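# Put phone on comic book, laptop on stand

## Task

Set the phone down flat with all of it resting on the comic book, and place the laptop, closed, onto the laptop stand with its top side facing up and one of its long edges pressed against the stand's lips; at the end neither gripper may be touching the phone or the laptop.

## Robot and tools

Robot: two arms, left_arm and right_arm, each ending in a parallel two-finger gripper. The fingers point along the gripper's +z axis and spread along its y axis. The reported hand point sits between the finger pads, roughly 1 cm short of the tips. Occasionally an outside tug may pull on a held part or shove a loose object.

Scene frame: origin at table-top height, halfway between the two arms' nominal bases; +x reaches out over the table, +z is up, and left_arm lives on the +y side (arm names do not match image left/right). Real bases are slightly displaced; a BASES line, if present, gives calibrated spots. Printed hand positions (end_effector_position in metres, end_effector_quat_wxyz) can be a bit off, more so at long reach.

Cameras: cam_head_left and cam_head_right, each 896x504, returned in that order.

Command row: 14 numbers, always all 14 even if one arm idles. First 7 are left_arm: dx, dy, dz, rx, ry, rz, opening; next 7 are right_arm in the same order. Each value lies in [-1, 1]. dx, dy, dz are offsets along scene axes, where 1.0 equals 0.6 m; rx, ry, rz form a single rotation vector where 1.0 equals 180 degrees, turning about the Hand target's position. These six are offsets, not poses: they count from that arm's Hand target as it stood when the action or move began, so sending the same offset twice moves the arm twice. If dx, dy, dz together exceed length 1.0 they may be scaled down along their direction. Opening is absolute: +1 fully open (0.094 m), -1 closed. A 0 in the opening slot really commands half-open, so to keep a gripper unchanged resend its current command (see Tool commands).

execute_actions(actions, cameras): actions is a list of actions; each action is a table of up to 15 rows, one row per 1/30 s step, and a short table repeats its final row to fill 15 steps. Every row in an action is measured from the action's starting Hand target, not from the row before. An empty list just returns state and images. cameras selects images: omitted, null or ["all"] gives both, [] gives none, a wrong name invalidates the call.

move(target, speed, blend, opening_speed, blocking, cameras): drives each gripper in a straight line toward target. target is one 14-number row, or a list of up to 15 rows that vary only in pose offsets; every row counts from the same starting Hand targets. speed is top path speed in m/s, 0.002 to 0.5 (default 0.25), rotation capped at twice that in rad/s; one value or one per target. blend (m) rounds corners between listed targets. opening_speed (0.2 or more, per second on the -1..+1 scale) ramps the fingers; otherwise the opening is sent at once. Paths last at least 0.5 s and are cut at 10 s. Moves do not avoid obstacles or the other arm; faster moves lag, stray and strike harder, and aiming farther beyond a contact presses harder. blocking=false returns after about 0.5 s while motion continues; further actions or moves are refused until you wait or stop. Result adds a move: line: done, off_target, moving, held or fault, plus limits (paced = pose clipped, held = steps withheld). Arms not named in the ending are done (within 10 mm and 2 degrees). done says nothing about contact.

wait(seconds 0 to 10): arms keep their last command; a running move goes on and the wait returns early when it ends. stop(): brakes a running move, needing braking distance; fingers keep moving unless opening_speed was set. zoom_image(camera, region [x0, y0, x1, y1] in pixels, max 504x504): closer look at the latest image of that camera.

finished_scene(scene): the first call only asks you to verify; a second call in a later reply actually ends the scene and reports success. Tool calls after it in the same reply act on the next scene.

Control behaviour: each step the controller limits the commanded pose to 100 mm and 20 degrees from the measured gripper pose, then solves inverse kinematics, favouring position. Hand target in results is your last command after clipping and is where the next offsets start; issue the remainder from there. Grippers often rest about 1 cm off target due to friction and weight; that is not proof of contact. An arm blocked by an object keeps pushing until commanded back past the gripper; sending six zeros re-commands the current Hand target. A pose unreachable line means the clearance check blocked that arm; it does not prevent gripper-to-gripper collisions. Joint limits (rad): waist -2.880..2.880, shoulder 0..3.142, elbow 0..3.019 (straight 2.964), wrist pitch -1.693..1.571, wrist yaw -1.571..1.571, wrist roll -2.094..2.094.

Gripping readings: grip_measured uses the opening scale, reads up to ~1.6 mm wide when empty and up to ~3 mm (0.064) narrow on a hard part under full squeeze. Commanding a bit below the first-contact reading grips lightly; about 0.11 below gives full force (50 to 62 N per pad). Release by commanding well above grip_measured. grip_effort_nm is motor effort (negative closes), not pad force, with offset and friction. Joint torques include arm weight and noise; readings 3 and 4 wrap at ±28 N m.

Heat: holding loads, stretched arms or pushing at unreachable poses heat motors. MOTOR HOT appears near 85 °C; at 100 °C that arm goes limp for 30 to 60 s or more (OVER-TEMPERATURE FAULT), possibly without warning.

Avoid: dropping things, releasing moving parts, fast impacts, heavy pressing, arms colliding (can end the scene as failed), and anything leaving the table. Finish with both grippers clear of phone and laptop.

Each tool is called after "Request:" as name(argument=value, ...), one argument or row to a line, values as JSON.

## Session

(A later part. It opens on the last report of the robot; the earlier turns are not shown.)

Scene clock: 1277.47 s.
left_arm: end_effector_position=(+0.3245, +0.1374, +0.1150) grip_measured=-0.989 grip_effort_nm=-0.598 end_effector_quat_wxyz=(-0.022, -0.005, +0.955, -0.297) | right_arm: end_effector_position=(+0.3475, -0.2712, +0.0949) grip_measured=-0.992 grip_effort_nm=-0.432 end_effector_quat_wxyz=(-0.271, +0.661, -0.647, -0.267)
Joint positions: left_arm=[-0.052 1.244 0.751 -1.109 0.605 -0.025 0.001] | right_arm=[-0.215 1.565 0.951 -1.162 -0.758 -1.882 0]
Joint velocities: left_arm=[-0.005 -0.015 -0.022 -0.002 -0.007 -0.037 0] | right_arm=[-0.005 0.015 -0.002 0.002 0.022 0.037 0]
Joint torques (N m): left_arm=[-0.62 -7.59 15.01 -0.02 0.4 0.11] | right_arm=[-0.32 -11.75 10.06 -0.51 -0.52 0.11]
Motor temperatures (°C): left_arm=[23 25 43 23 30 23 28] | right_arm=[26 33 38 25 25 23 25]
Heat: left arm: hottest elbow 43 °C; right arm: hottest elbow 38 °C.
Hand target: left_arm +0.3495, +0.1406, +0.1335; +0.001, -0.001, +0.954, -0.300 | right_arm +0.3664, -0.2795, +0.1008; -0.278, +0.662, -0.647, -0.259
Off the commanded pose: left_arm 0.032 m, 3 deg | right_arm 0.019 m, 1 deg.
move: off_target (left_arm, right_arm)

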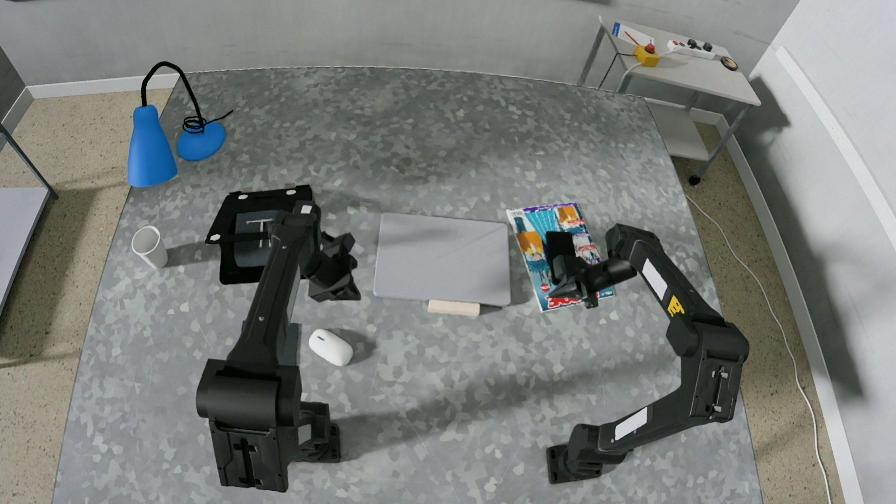

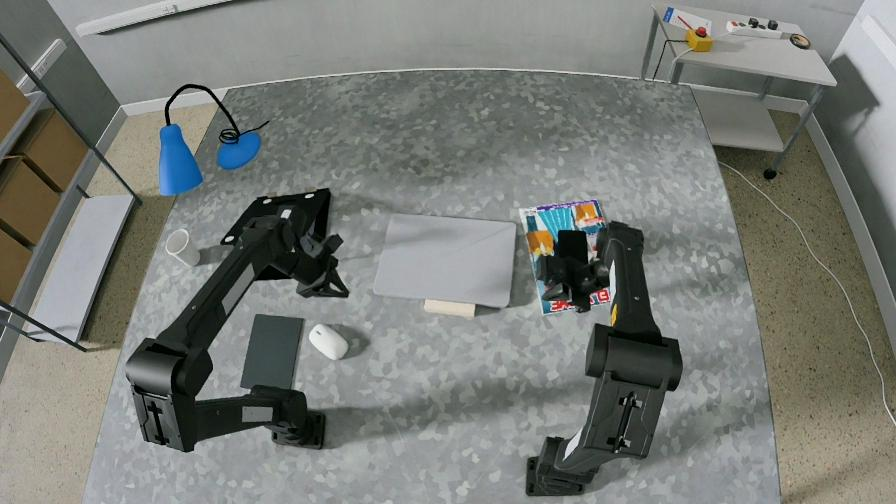

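Request:
move(
  target=[
    [0.08,0.01,-0.05,0,0,0,-1,0.043,0.085,-0.04,0,0,0,-1],
    [0.10,0.01,-0.2,0,0,0,-1,0.043,0.085,-0.145,0,0,0,-1],
  ],
  speed=0.12,
)

Request:
zoom_image(
  camera="cam_head_left",
  region=[310, 180, 590, 350],
)

Request:
zoom_image(
  camera="cam_head_right",
  region=[310, 180, 590, 350],
)

Scene clock: 1283.83 s.
left_arm: end_effector_position=(+0.4092, +0.1415, +0.0267) grip_measured=-0.989 grip_effort_nm=-0.598 end_effector_quat_wxyz=(+0.010, +0.005, +0.954, -0.298) | right_arm: end_effector_position=(+0.3936, -0.2328, +0.0244) grip_measured=-0.992 grip_effort_nm=-0.432 end_effector_quat_wxyz=(-0.285, +0.664, -0.644, -0.251)
Joint positions: left_arm=[-0.036 1.592 0.822 -0.777 0.606 -0.004 0.001] | right_arm=[-0.104 1.742 0.951 -0.83 -0.778 -1.722 0]
Joint velocities: left_arm=[-0.015 -0.005 0.007 -0.037 -0.007 0.022 0] | right_arm=[-0.005 0.005 0.007 0.007 -0.037 -0.022 -0.002]
Joint torques (N m): left_arm=[-1.03 -10.11 7.35 0.76 0.47 0.11] | right_arm=[1.08 -13.86 5.35 0.34 -0.43 0.22]
Motor temperatures (°C): left_arm=[22 25 43 23 30 23 28] | right_arm=[26 33 40 25 25 23 25]
Heat: left arm: hottest elbow 43 °C; right arm: hottest elbow 40 °C.
Hand target: left_arm +0.4088, +0.1451, +0.0139; +0.000, -0.002, +0.954, -0.300 | right_arm +0.3902, -0.2293, +0.0128; -0.278, +0.662, -0.646, -0.260
Off the commanded pose: left_arm 0.014 m, 1 deg | right_arm 0.012 m, 1 deg.
move: off_target (left_arm, right_arm)

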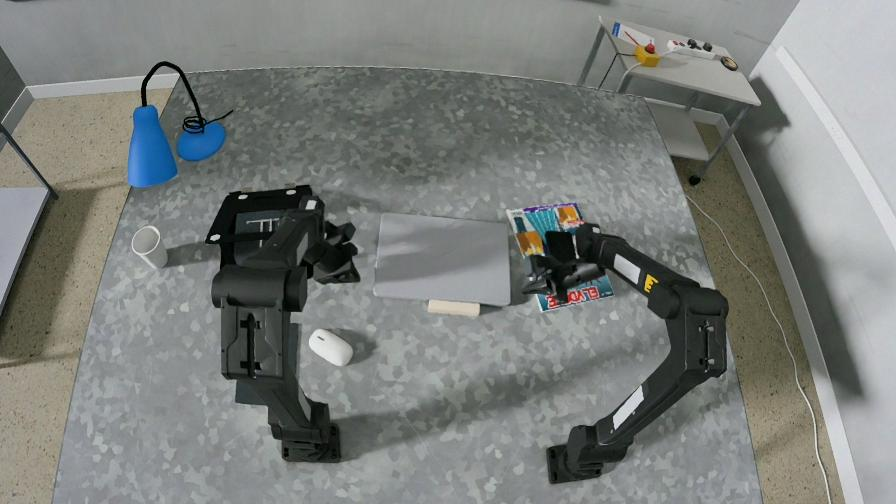

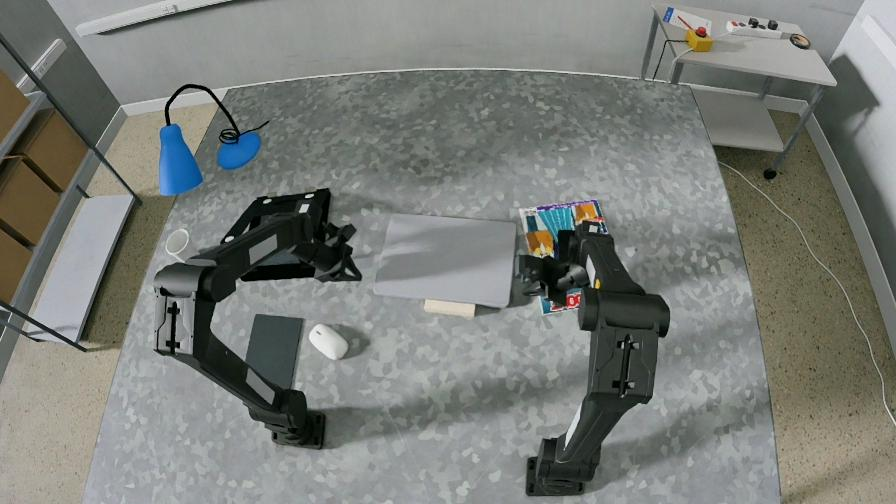

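Scaled by 1.800.

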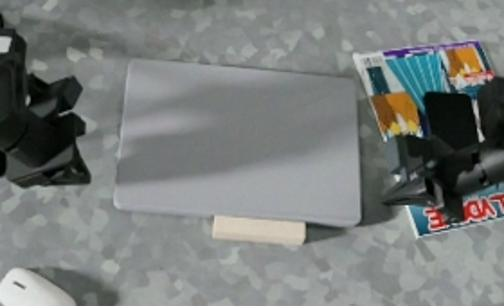

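Scaled by 1.800.

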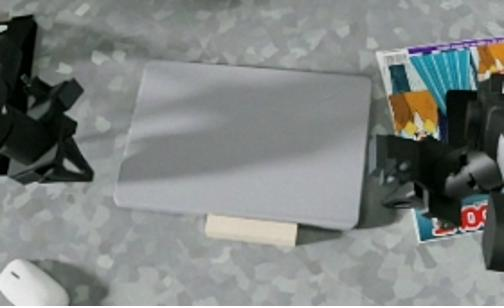

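Request:
move(
  target=[0.0,-0.13,-0.012,0,0,0,-1,0.0,0.12,-0.008,0,0,0,-1],
  speed=0.05,
)

Request:
zoom_image(
  camera="cam_head_left",
  region=[310, 180, 590, 350],
)

Scene clock: 1289.43 s.
left_arm: end_effector_position=(+0.4181, +0.1058, +0.0128) grip_measured=-0.989 grip_effort_nm=-0.598 end_effector_quat_wxyz=(+0.012, -0.037, +0.958, -0.284) | right_arm: end_effector_position=(+0.3980, -0.2020, +0.0149) grip_measured=-0.992 grip_effort_nm=-0.427 end_effector_quat_wxyz=(-0.277, +0.637, -0.677, -0.243)
Joint positions: left_arm=[-0.142 1.615 0.809 -0.64 0.565 -0.227 0.001] | right_arm=[-0.022 1.731 0.91 -0.675 -0.752 -1.496 0]
Joint velocities: left_arm=[-0.005 0.005 0.012 -0.007 -0.022 0.051 0.001] | right_arm=[-0.005 0.005 -0.022 0.007 0.007 -0.051 0]
Joint torques (N m): left_arm=[-7.88 -12.04 6.8 1.63 1.52 -0.09] | right_arm=[6.95 -13.98 5.03 1.58 -1.3 0.25]
Motor temperatures (°C): left_arm=[23 25 42 24 30 23 28] | right_arm=[26 33 39 25 25 23 25]
Heat: left arm: hottest elbow 42 °C; right arm: hottest elbow 39 °C.
Hand target: left_arm +0.4085, +0.0671, +0.0077; +0.001, -0.002, +0.954, -0.301 | right_arm +0.3900, -0.1571, +0.0073; -0.277, +0.662, -0.646, -0.261
Off the commanded pose: left_arm 0.040 m, 5 deg | right_arm 0.046 m, 5 deg.
move: off_target (left_arm, right_arm)

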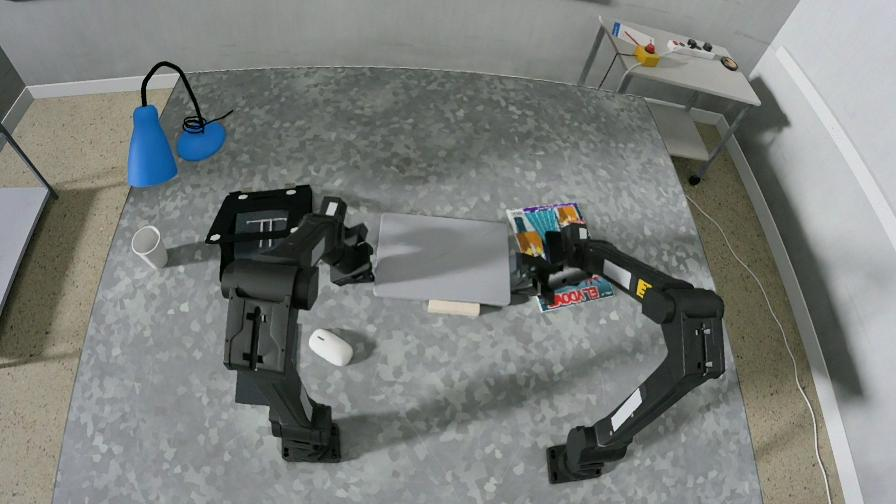

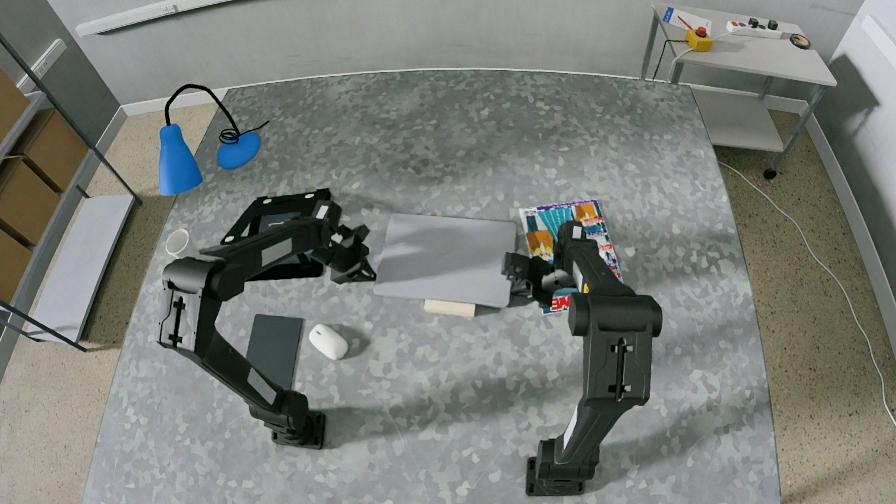

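Scaled by 1.800.

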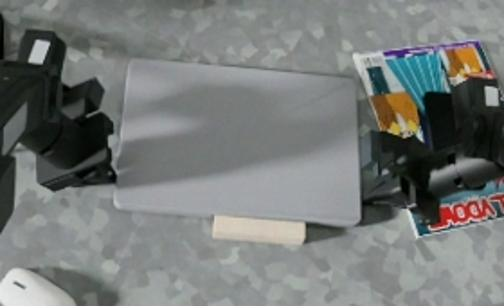

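Request:
move(
  target=[
    [0.0,-0.04,0,0,0,0,-1,0.0,0.038,0,0,0,0,-1],
    [0.0,-0.04,0.12,0,0,0,-1,0.0,0.038,0.12,0,0,0,-1],
  ],
  speed=0.06,
)

Request:
zoom_image(
  camera="cam_head_left",
  region=[310, 180, 590, 350],
)

Request:
zoom_image(
  camera="cam_head_right",
  region=[310, 180, 590, 350],
)

Scene clock: 1295.37 s.
left_arm: end_effector_position=(+0.3939, +0.1091, +0.0325) grip_measured=-0.989 grip_effort_nm=-0.603 end_effector_quat_wxyz=(-0.023, -0.067, +0.965, -0.254) | right_arm: end_effector_position=(+0.3784, -0.1960, +0.0382) grip_measured=-0.992 grip_effort_nm=-0.432 end_effector_quat_wxyz=(+0.240, -0.624, +0.702, +0.246)
Joint positions: left_arm=[-0.161 1.539 0.807 -0.776 0.512 -0.288 0.001] | right_arm=[0.008 1.646 0.898 -0.772 -0.7 -1.421 0]
Joint velocities: left_arm=[-0.005 -0.024 -0.017 0.002 -0.022 -0.066 0] | right_arm=[-0.015 -0.005 -0.012 -0.002 0.037 -0.051 -0.001]
Joint torques (N m): left_arm=[-9.88 -16.56 14 0.18 3.37 -0.07] | right_arm=[8.59 -17.85 9.88 -0.08 -2.98 0.19]
Motor temperatures (°C): left_arm=[23 25 42 24 32 23 28] | right_arm=[26 33 39 25 27 23 25]
Heat: left arm: hottest elbow 42 °C; right arm: hottest elbow 39 °C.
Hand target: left_arm +0.4086, +0.0436, +0.0794; +0.001, -0.002, +0.954, -0.301 | right_arm +0.3913, -0.1333, +0.0789; +0.276, -0.662, +0.646, +0.261
Off the commanded pose: left_arm 0.082 m, 10 deg | right_arm 0.075 m, 9 deg.
move: off_target (left_arm, right_arm)

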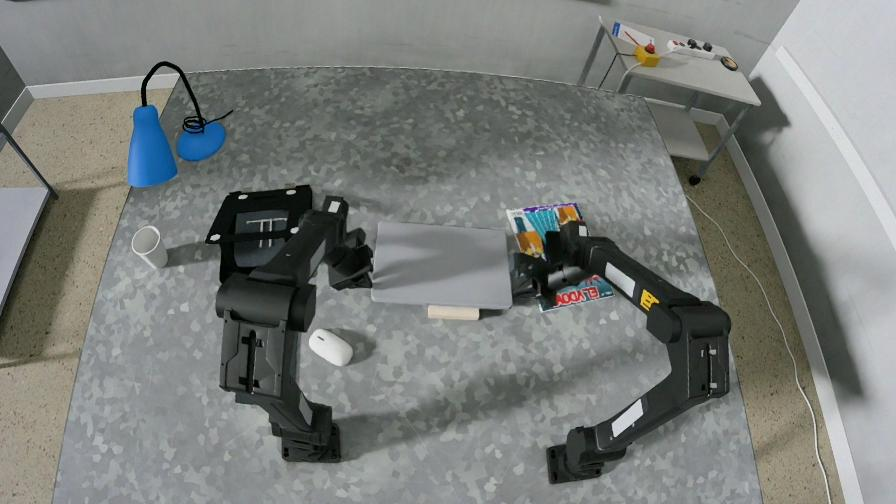

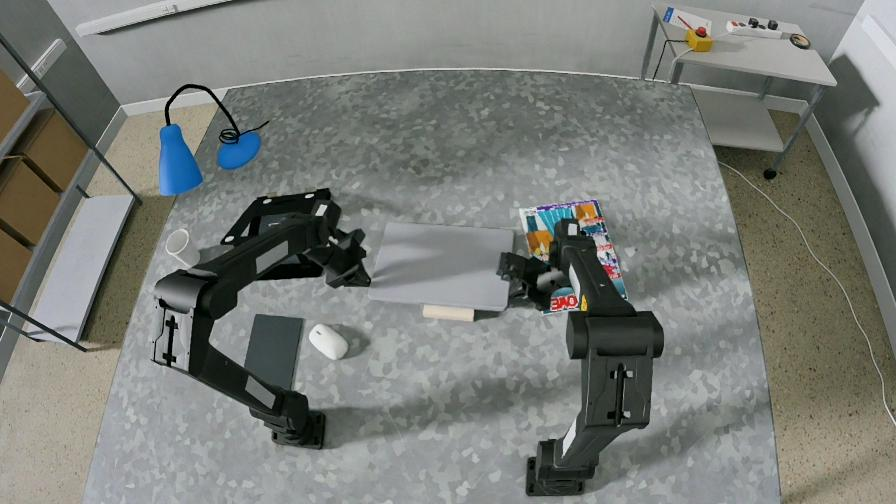

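Scaled by 1.800.

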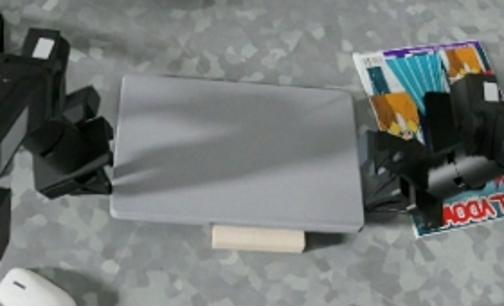

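Scaled by 1.800.

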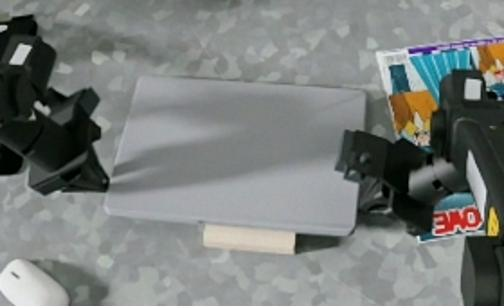

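Request:
move(
  target=[
    [0,0,0.03,0,0,0,-1,0,0,0.03,0,0,0,-1],
    [-0.065,0,0.03,0,0,0,-1,-0.065,0,0.03,0,0,0,-1],
  ],
  speed=0.06,
)

Request:
zoom_image(
  camera="cam_head_left",
  region=[310, 180, 590, 350],
)

Request:
zoom_image(
  camera="cam_head_right",
  region=[310, 180, 590, 350],
)

Scene clock: 1300.37 s.
left_arm: end_effector_position=(+0.3817, +0.1081, +0.0659) grip_measured=-0.989 grip_effort_nm=-0.603 end_effector_quat_wxyz=(-0.002, -0.065, +0.965, -0.253) | right_arm: end_effector_position=(+0.3659, -0.1965, +0.0719) grip_measured=-0.992 grip_effort_nm=-0.427 end_effector_quat_wxyz=(+0.251, -0.627, +0.701, +0.230)
Joint positions: left_arm=[-0.173 1.418 0.785 -0.825 0.5 -0.307 0.001] | right_arm=[0.01 1.531 0.871 -0.816 -0.689 -1.41 0]
Joint velocities: left_arm=[0.005 0.005 -0.002 0.012 -0.051 0.022 -0.002] | right_arm=[-0.024 -0.005 0.002 -0.012 -0.022 0.007 0]
Joint torques (N m): left_arm=[-10.99 -14.56 9.83 0.66 3.68 -0.16] | right_arm=[9 -17.14 6.53 0.44 -3.23 0.23]
Motor temperatures (°C): left_arm=[23 26 42 24 37 23 28] | right_arm=[26 34 39 25 32 23 25]
Heat: left arm: hottest elbow 42 °C; right arm: hottest elbow 39 °C.
Hand target: left_arm +0.3698, +0.0440, +0.0975; +0.002, -0.002, +0.954, -0.301 | right_arm +0.3527, -0.1326, +0.0977; +0.276, -0.662, +0.646, +0.261
Off the commanded pose: left_arm 0.073 m, 9 deg | right_arm 0.069 m, 9 deg.
move: off_target (left_arm, right_arm)

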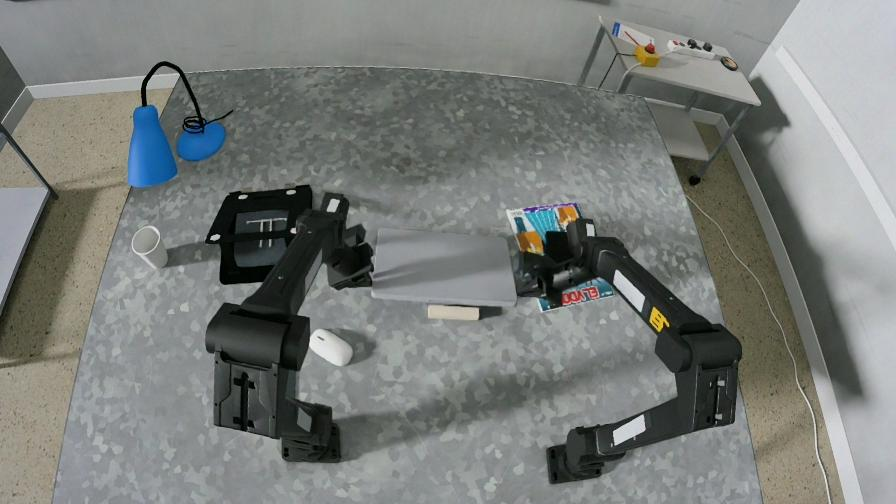

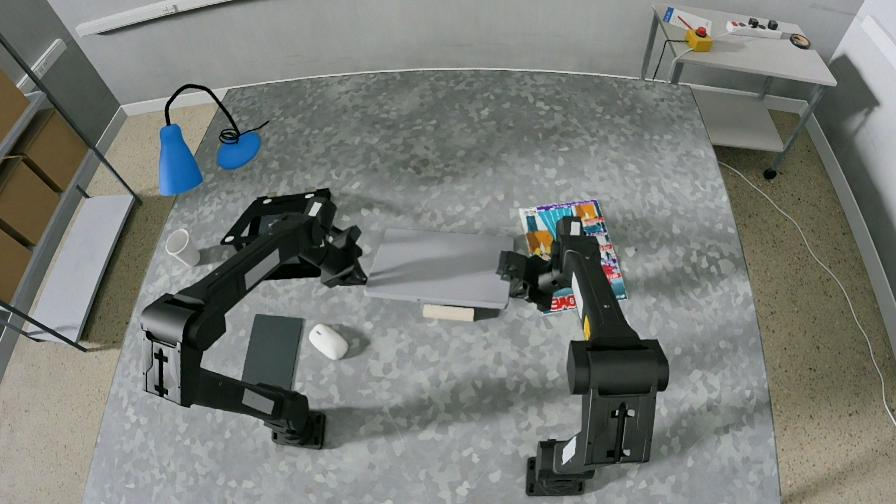

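Scaled by 1.800.

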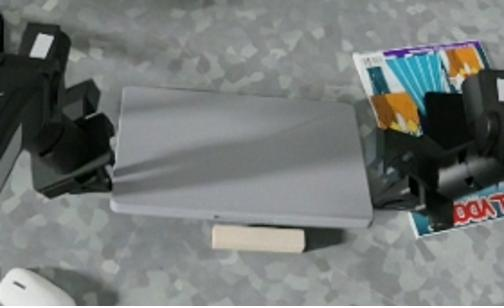

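Scaled by 1.800.

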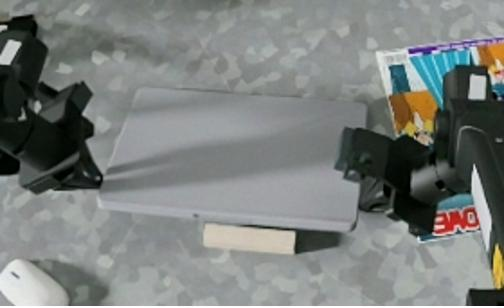

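Request:
execute_actions(
  actions=[],
)

Scene clock: 1312.47 s.
left_arm: end_effector_position=(+0.3817, +0.1081, +0.0659) grip_measured=-0.989 grip_effort_nm=-0.603 end_effector_quat_wxyz=(-0.002, -0.065, +0.965, -0.253) | right_arm: end_effector_position=(+0.3659, -0.1965, +0.0721) grip_measured=-0.992 grip_effort_nm=-0.427 end_effector_quat_wxyz=(+0.251, -0.627, +0.701, +0.230)
Joint positions: left_arm=[-0.173 1.418 0.785 -0.825 0.5 -0.307 0.001] | right_arm=[0.01 1.53 0.871 -0.816 -0.689 -1.409 0]
Joint velocities: left_arm=[-0.005 -0.005 0.012 -0.007 -0.051 0.007 -0.001] | right_arm=[0.005 -0.024 -0.027 -0.007 -0.022 -0.066 0]
Joint torques (N m): left_arm=[-11.16 -14.74 9.96 0.64 3.65 -0.11] | right_arm=[9 -16.79 6.53 0.43 -3.24 0.2]
Motor temperatures (°C): left_arm=[23 26 42 24 47 23 28] | right_arm=[27 34 38 25 40 23 25]
Heat: left arm: hottest wrist yaw 47 °C; right arm: hottest wrist yaw 40 °C.
Hand target: left_arm +0.3698, +0.0440, +0.0974; +0.002, -0.002, +0.954, -0.301 | right_arm +0.3527, -0.1326, +0.0978; +0.276, -0.662, +0.646, +0.261
Tool commands: left_gripper/opening=-1.0 right_gripper/opening=-1.0
Off the commanded pose: left_arm 0.073 m, 9 deg | right_arm 0.069 m, 9 deg.

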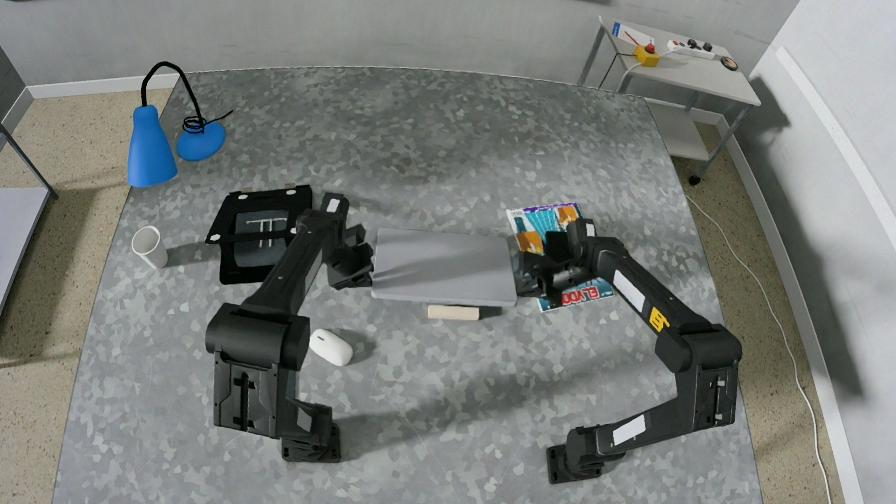

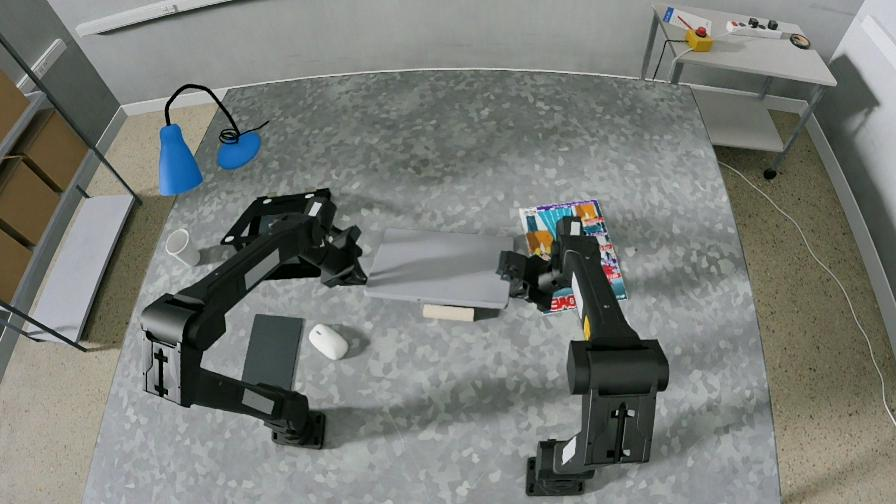

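Request:
move(
  target=[-0.075,0,0,0,0,0,-1,-0.075,0,0,0,0,0,-1],
  speed=0.08,
)

Request:
zoom_image(
  camera="cam_head_left",
  region=[320, 190, 580, 340],
)

Scene clock: 1317.13 s.
left_arm: end_effector_position=(+0.3362, +0.1092, +0.0670) grip_measured=-0.989 grip_effort_nm=-0.603 end_effector_quat_wxyz=(+0.000, -0.068, +0.967, -0.244) | right_arm: end_effector_position=(+0.3180, -0.1958, +0.0730) grip_measured=-0.992 grip_effort_nm=-0.432 end_effector_quat_wxyz=(+0.243, -0.625, +0.706, +0.227)
Joint positions: left_arm=[-0.2 1.289 0.671 -0.825 0.478 -0.342 0.001] | right_arm=[0.021 1.409 0.748 -0.813 -0.672 -1.389 0]
Joint velocities: left_arm=[0.015 0.005 0.002 0.007 0.037 -0.037 0] | right_arm=[0.005 -0.024 -0.007 -0.002 0.022 0.022 0]
Joint torques (N m): left_arm=[-11.58 -12.98 10.43 0.84 4.28 -0.14] | right_arm=[9.41 -14.27 6.75 0.83 -3.76 0.16]
Motor temperatures (°C): left_arm=[23 26 41 24 50 23 28] | right_arm=[27 35 38 25 42 23 25]
Heat: left arm: hottest wrist yaw 50 °C; right arm: hottest wrist yaw 42 °C.
Hand target: left_arm +0.3249, +0.0446, +0.0974; +0.002, -0.002, +0.954, -0.301 | right_arm +0.3074, -0.1321, +0.0985; +0.276, -0.662, +0.646, +0.261
Off the commanded pose: left_arm 0.073 m, 10 deg | right_arm 0.069 m, 10 deg.
move: off_target (left_arm, right_arm)

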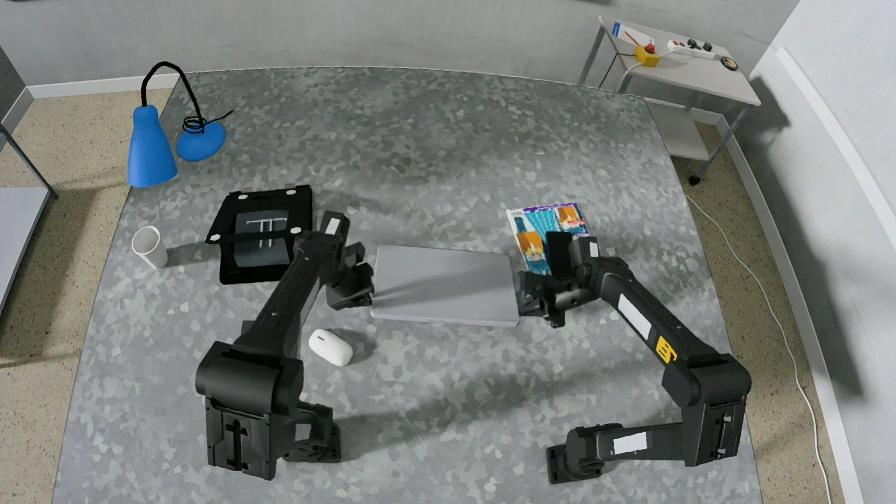

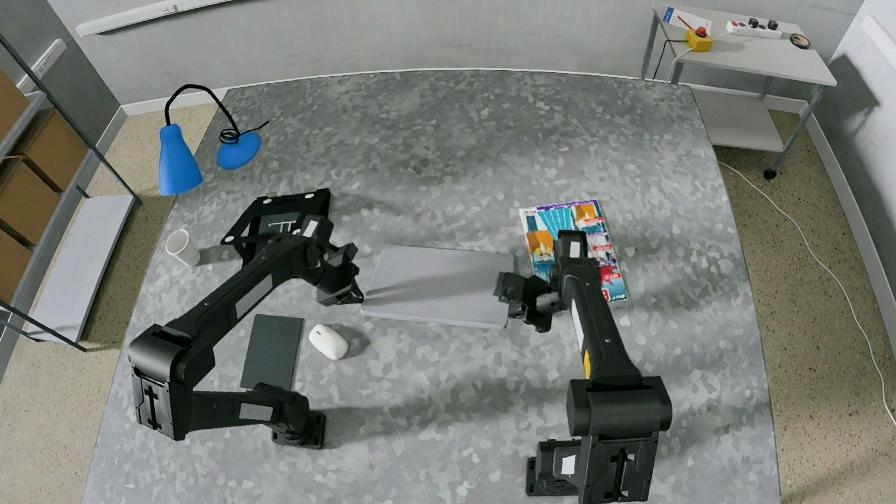

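Scaled by 1.938.

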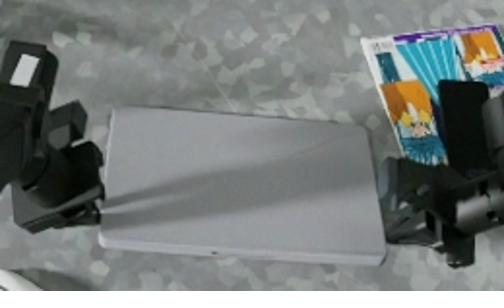

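Request:
move(
  target=[0,0,-0.08,0,0,0,-1,0,0,-0.08,0,0,0,-1],
  speed=0.05,
)

Request:
zoom_image(
  camera="cam_head_left",
  region=[320, 190, 580, 340],
)

Scene clock: 1325.03 s.
left_arm: end_effector_position=(+0.3262, +0.1093, +0.0356) grip_measured=-0.989 grip_effort_nm=-0.603 end_effector_quat_wxyz=(+0.003, -0.065, +0.968, -0.244) | right_arm: end_effector_position=(+0.3107, -0.1956, +0.0419) grip_measured=-0.992 grip_effort_nm=-0.437 end_effector_quat_wxyz=(+0.251, -0.630, +0.702, +0.218)
Joint positions: left_arm=[-0.206 1.329 0.6 -0.708 0.476 -0.344 0.001] | right_arm=[0.024 1.446 0.678 -0.68 -0.667 -1.391 0]
Joint velocities: left_arm=[0.005 0.005 0.002 -0.002 0.007 -0.022 -0.001] | right_arm=[0.005 -0.005 -0.002 0.002 0.022 0.066 0]
Joint torques (N m): left_arm=[-11.28 -9.11 9.54 2.35 4.3 -0.16] | right_arm=[9.29 -9.76 6.76 1.51 -3.82 0.22]
Motor temperatures (°C): left_arm=[23 26 41 24 57 23 28] | right_arm=[27 35 38 25 48 23 25]
Heat: left arm: hottest wrist yaw 57 °C; right arm: hottest wrist yaw 48 °C.
Hand target: left_arm +0.3245, +0.0444, +0.0496; +0.002, -0.002, +0.954, -0.301 | right_arm +0.3067, -0.1328, +0.0505; +0.276, -0.662, +0.646, +0.261
Off the commanded pose: left_arm 0.066 m, 10 deg | right_arm 0.064 m, 9 deg.
move: off_target (left_arm, right_arm)

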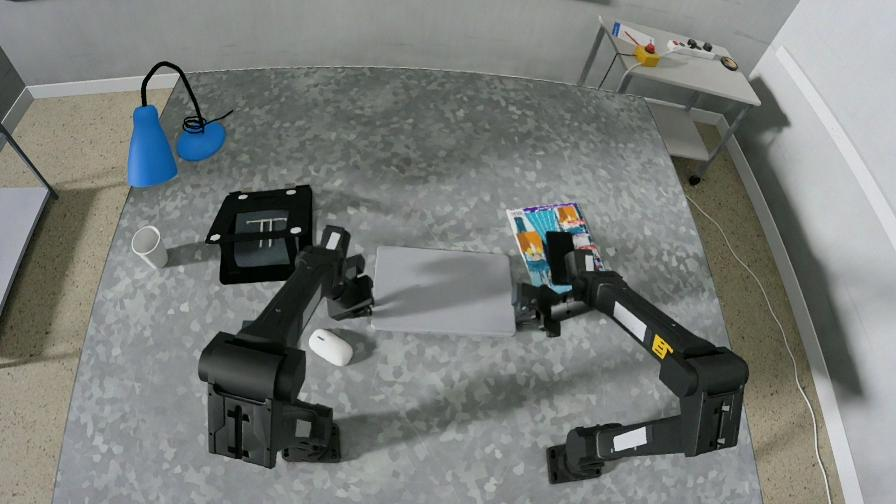

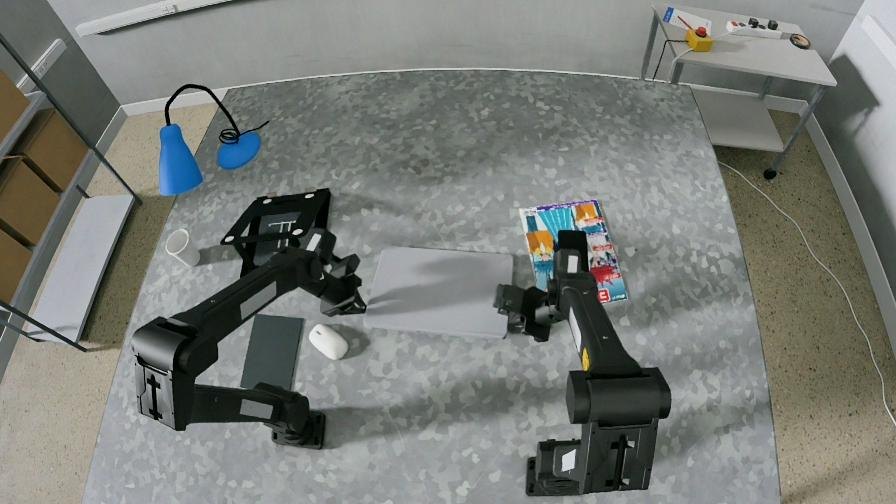

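Scaled by 1.938.

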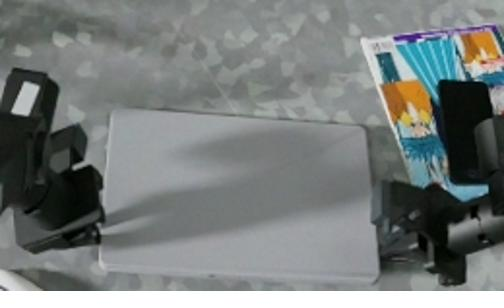

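Request:
move(
  target=[0,0,-0.045,0,0,0,-1,0,0,-0.045,0,0,0,-1],
  speed=0.05,
)

Request:
zoom_image(
  camera="cam_head_left",
  region=[320, 190, 580, 340],
)

Scene clock: 1328.10 s.
left_arm: end_effector_position=(+0.3281, +0.1058, +0.0158) grip_measured=-0.989 grip_effort_nm=-0.593 end_effector_quat_wxyz=(+0.008, -0.061, +0.965, -0.254) | right_arm: end_effector_position=(+0.3218, -0.1942, +0.0373) grip_measured=-0.992 grip_effort_nm=-0.432 end_effector_quat_wxyz=(+0.274, -0.636, +0.693, +0.202)
Joint positions: left_arm=[-0.208 1.383 0.573 -0.61 0.493 -0.343 0.001] | right_arm=[0.024 1.462 0.668 -0.595 -0.675 -1.391 0]
Joint velocities: left_arm=[-0.005 0.005 -0.007 0.002 -0.066 0.007 0] | right_arm=[-0.015 0.024 -0.012 0.002 -0.051 0.007 0]
Joint torques (N m): left_arm=[-11.22 -8.47 8.81 2.33 3.63 -0.19] | right_arm=[9.05 -6.07 5.53 1.61 -3.42 0.18]
Motor temperatures (°C): left_arm=[23 26 41 24 59 23 28] | right_arm=[27 35 38 25 50 23 25]
Heat: left arm: hottest wrist yaw 59 °C; right arm: hottest wrist yaw 50 °C.
Hand target: left_arm +0.3243, +0.0443, +0.0228; +0.002, -0.002, +0.954, -0.301 | right_arm +0.3063, -0.1331, +0.0235; -0.276, +0.662, -0.646, -0.261
Off the commanded pose: left_arm 0.062 m, 9 deg | right_arm 0.065 m, 9 deg.
move: off_target (left_arm, right_arm)

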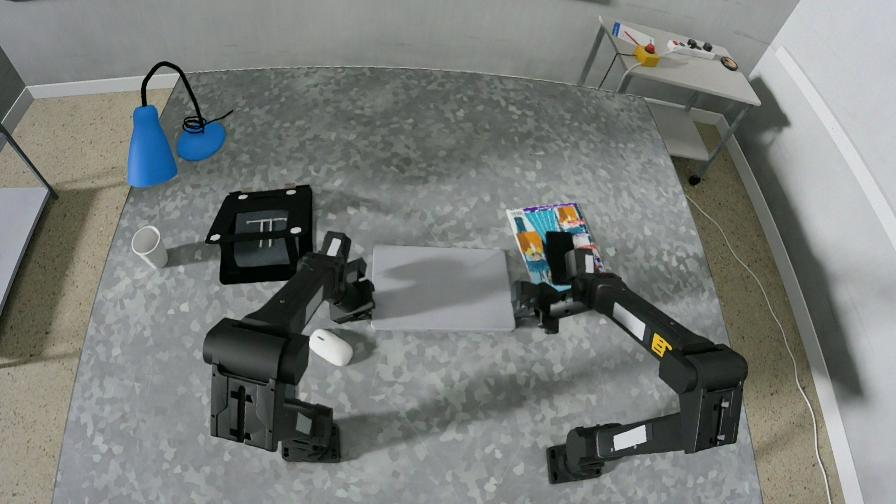

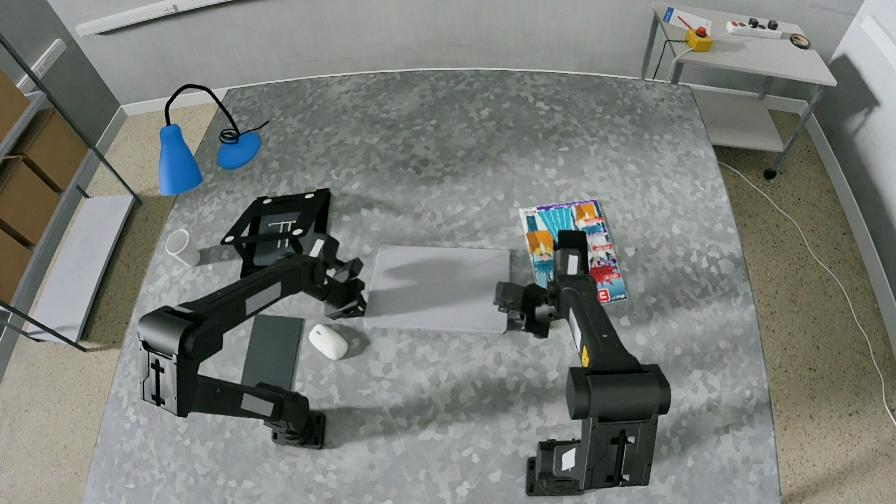

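Scaled by 1.938.

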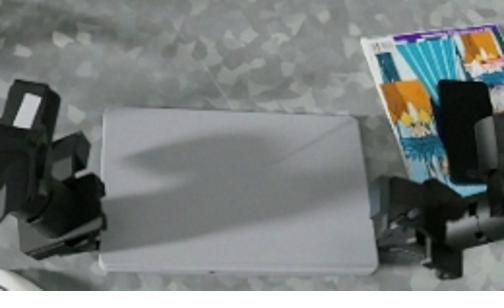

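Request:
move(
  target=[0,0.16,0.0,0,0,0,-1,0,-0.16,0.0,0,0,0,-1],
  speed=0.1,
)

Request:
zoom_image(
  camera="cam_head_left",
  region=[320, 190, 580, 340],
)

Request:
zoom_image(
  camera="cam_head_right",
  region=[320, 190, 580, 340],
)

Scene clock: 1332.17 s.
left_arm: end_effector_position=(+0.3143, +0.1374, +0.0181) grip_measured=-0.989 grip_effort_nm=-0.598 end_effector_quat_wxyz=(-0.004, -0.001, +0.955, -0.298) | right_arm: end_effector_position=(+0.2894, -0.2245, +0.0223) grip_measured=-0.992 grip_effort_nm=-0.432 end_effector_quat_wxyz=(-0.274, +0.661, -0.647, -0.265)
Joint positions: left_arm=[-0.053 1.401 0.571 -0.733 0.605 -0.029 0.001] | right_arm=[-0.111 1.548 0.674 -0.796 -0.776 -1.738 0]
Joint velocities: left_arm=[0.005 0.005 0.002 0.002 0.037 0.007 0] | right_arm=[-0.015 0.005 0.002 -0.017 0.022 -0.007 0]
Joint torques (N m): left_arm=[-0.73 -7.94 9.52 0.02 0.48 0.13] | right_arm=[-0.15 -9.82 8.14 -0.4 -0.41 0.08]
Motor temperatures (°C): left_arm=[23 26 40 24 58 23 28] | right_arm=[27 35 38 25 49 23 25]
Heat: left arm: hottest wrist yaw 58 °C; right arm: hottest wrist yaw 49 °C.
Hand target: left_arm +0.3249, +0.1401, +0.0220; +0.000, -0.002, +0.954, -0.300 | right_arm +0.3063, -0.2295, +0.0245; -0.278, +0.662, -0.646, -0.259
Off the commanded pose: left_arm 0.011 m, 1 deg | right_arm 0.018 m, 1 deg.
move: off_target (left_arm, right_arm)

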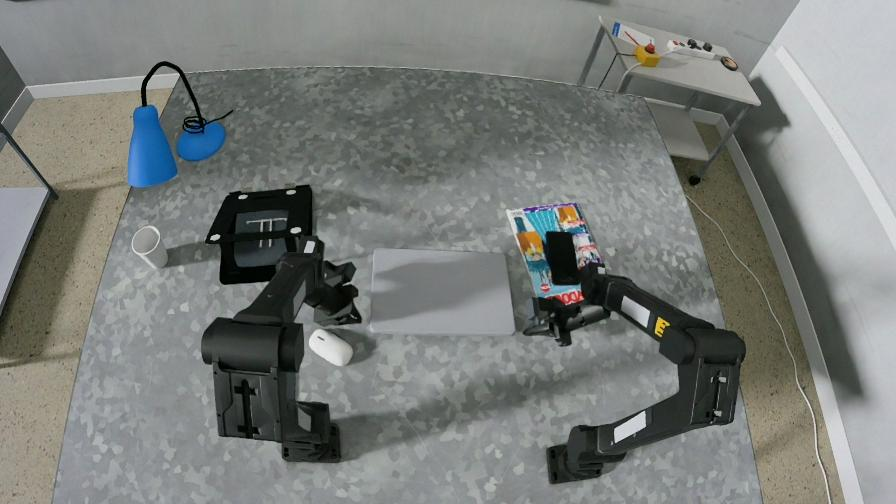

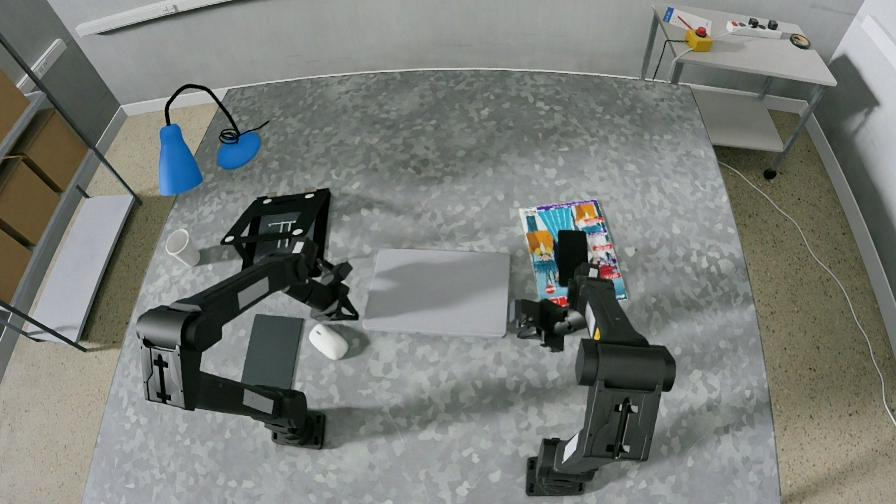

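Scaled by 1.938.

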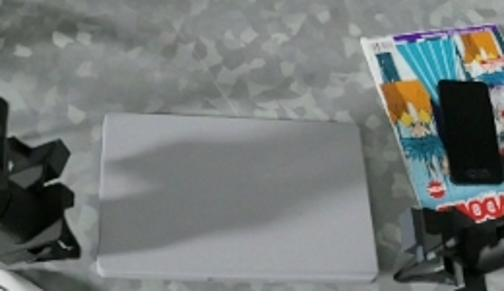

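Scaled by 1.938.

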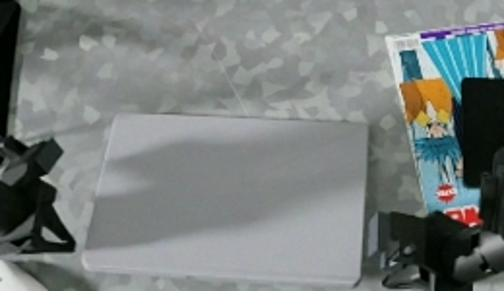

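Request:
zoom_image(
  camera="cam_head_left",
  region=[360, 300, 450, 350],
)

Request:
zoom_image(
  camera="cam_head_left",
  region=[440, 300, 530, 350],
)

Scaled by 5.600.

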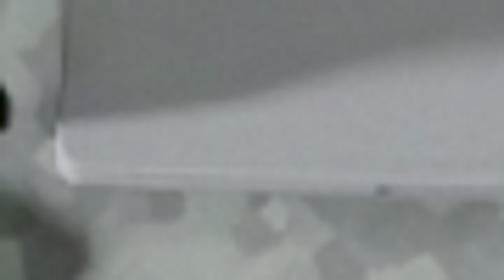

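Scaled by 5.600.

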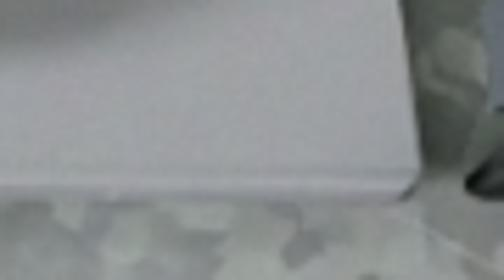

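Request:
zoom_image(
  camera="cam_head_left",
  region=[360, 310, 460, 370],
)

Request:
zoom_image(
  camera="cam_head_right",
  region=[352, 310, 452, 370],
)

Scaled by 5.040.

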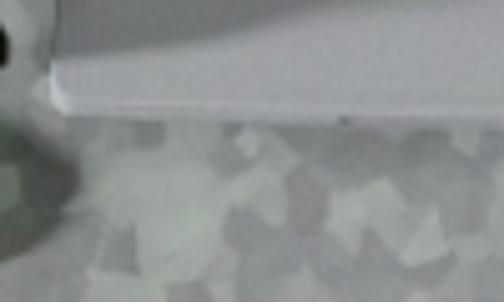

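Scaled by 5.040.

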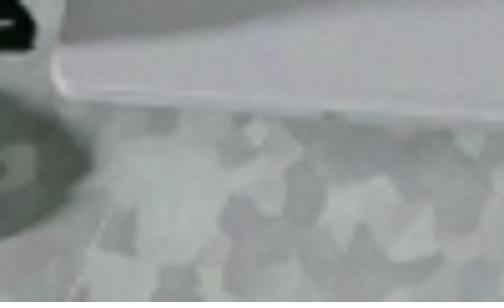

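Request:
zoom_image(
  camera="cam_head_left",
  region=[360, 220, 460, 280],
)

Request:
zoom_image(
  camera="cam_head_right",
  region=[364, 220, 464, 280],
)

Scaled by 5.040.

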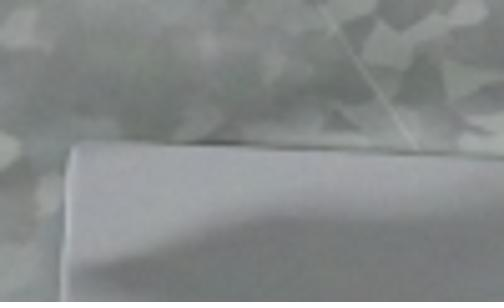

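Scaled by 5.040.

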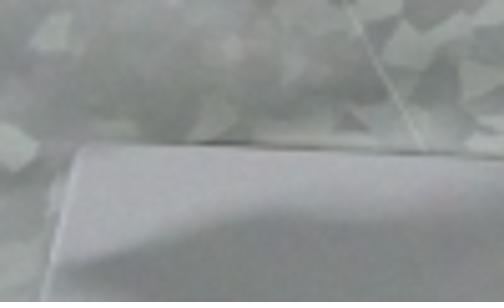

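Request:
zoom_image(
  camera="cam_head_left",
  region=[430, 310, 530, 370],
)

Request:
zoom_image(
  camera="cam_head_right",
  region=[425, 310, 525, 370],
)

Scaled by 5.040.

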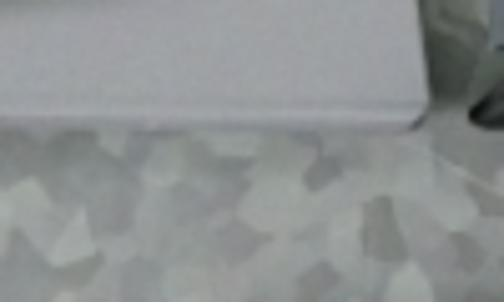

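Scaled by 5.040.

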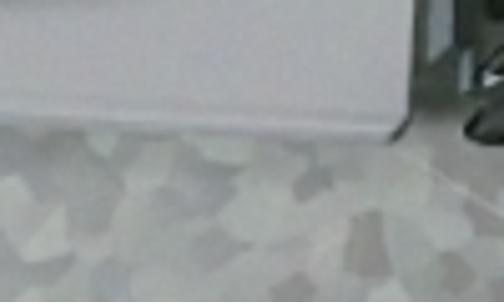

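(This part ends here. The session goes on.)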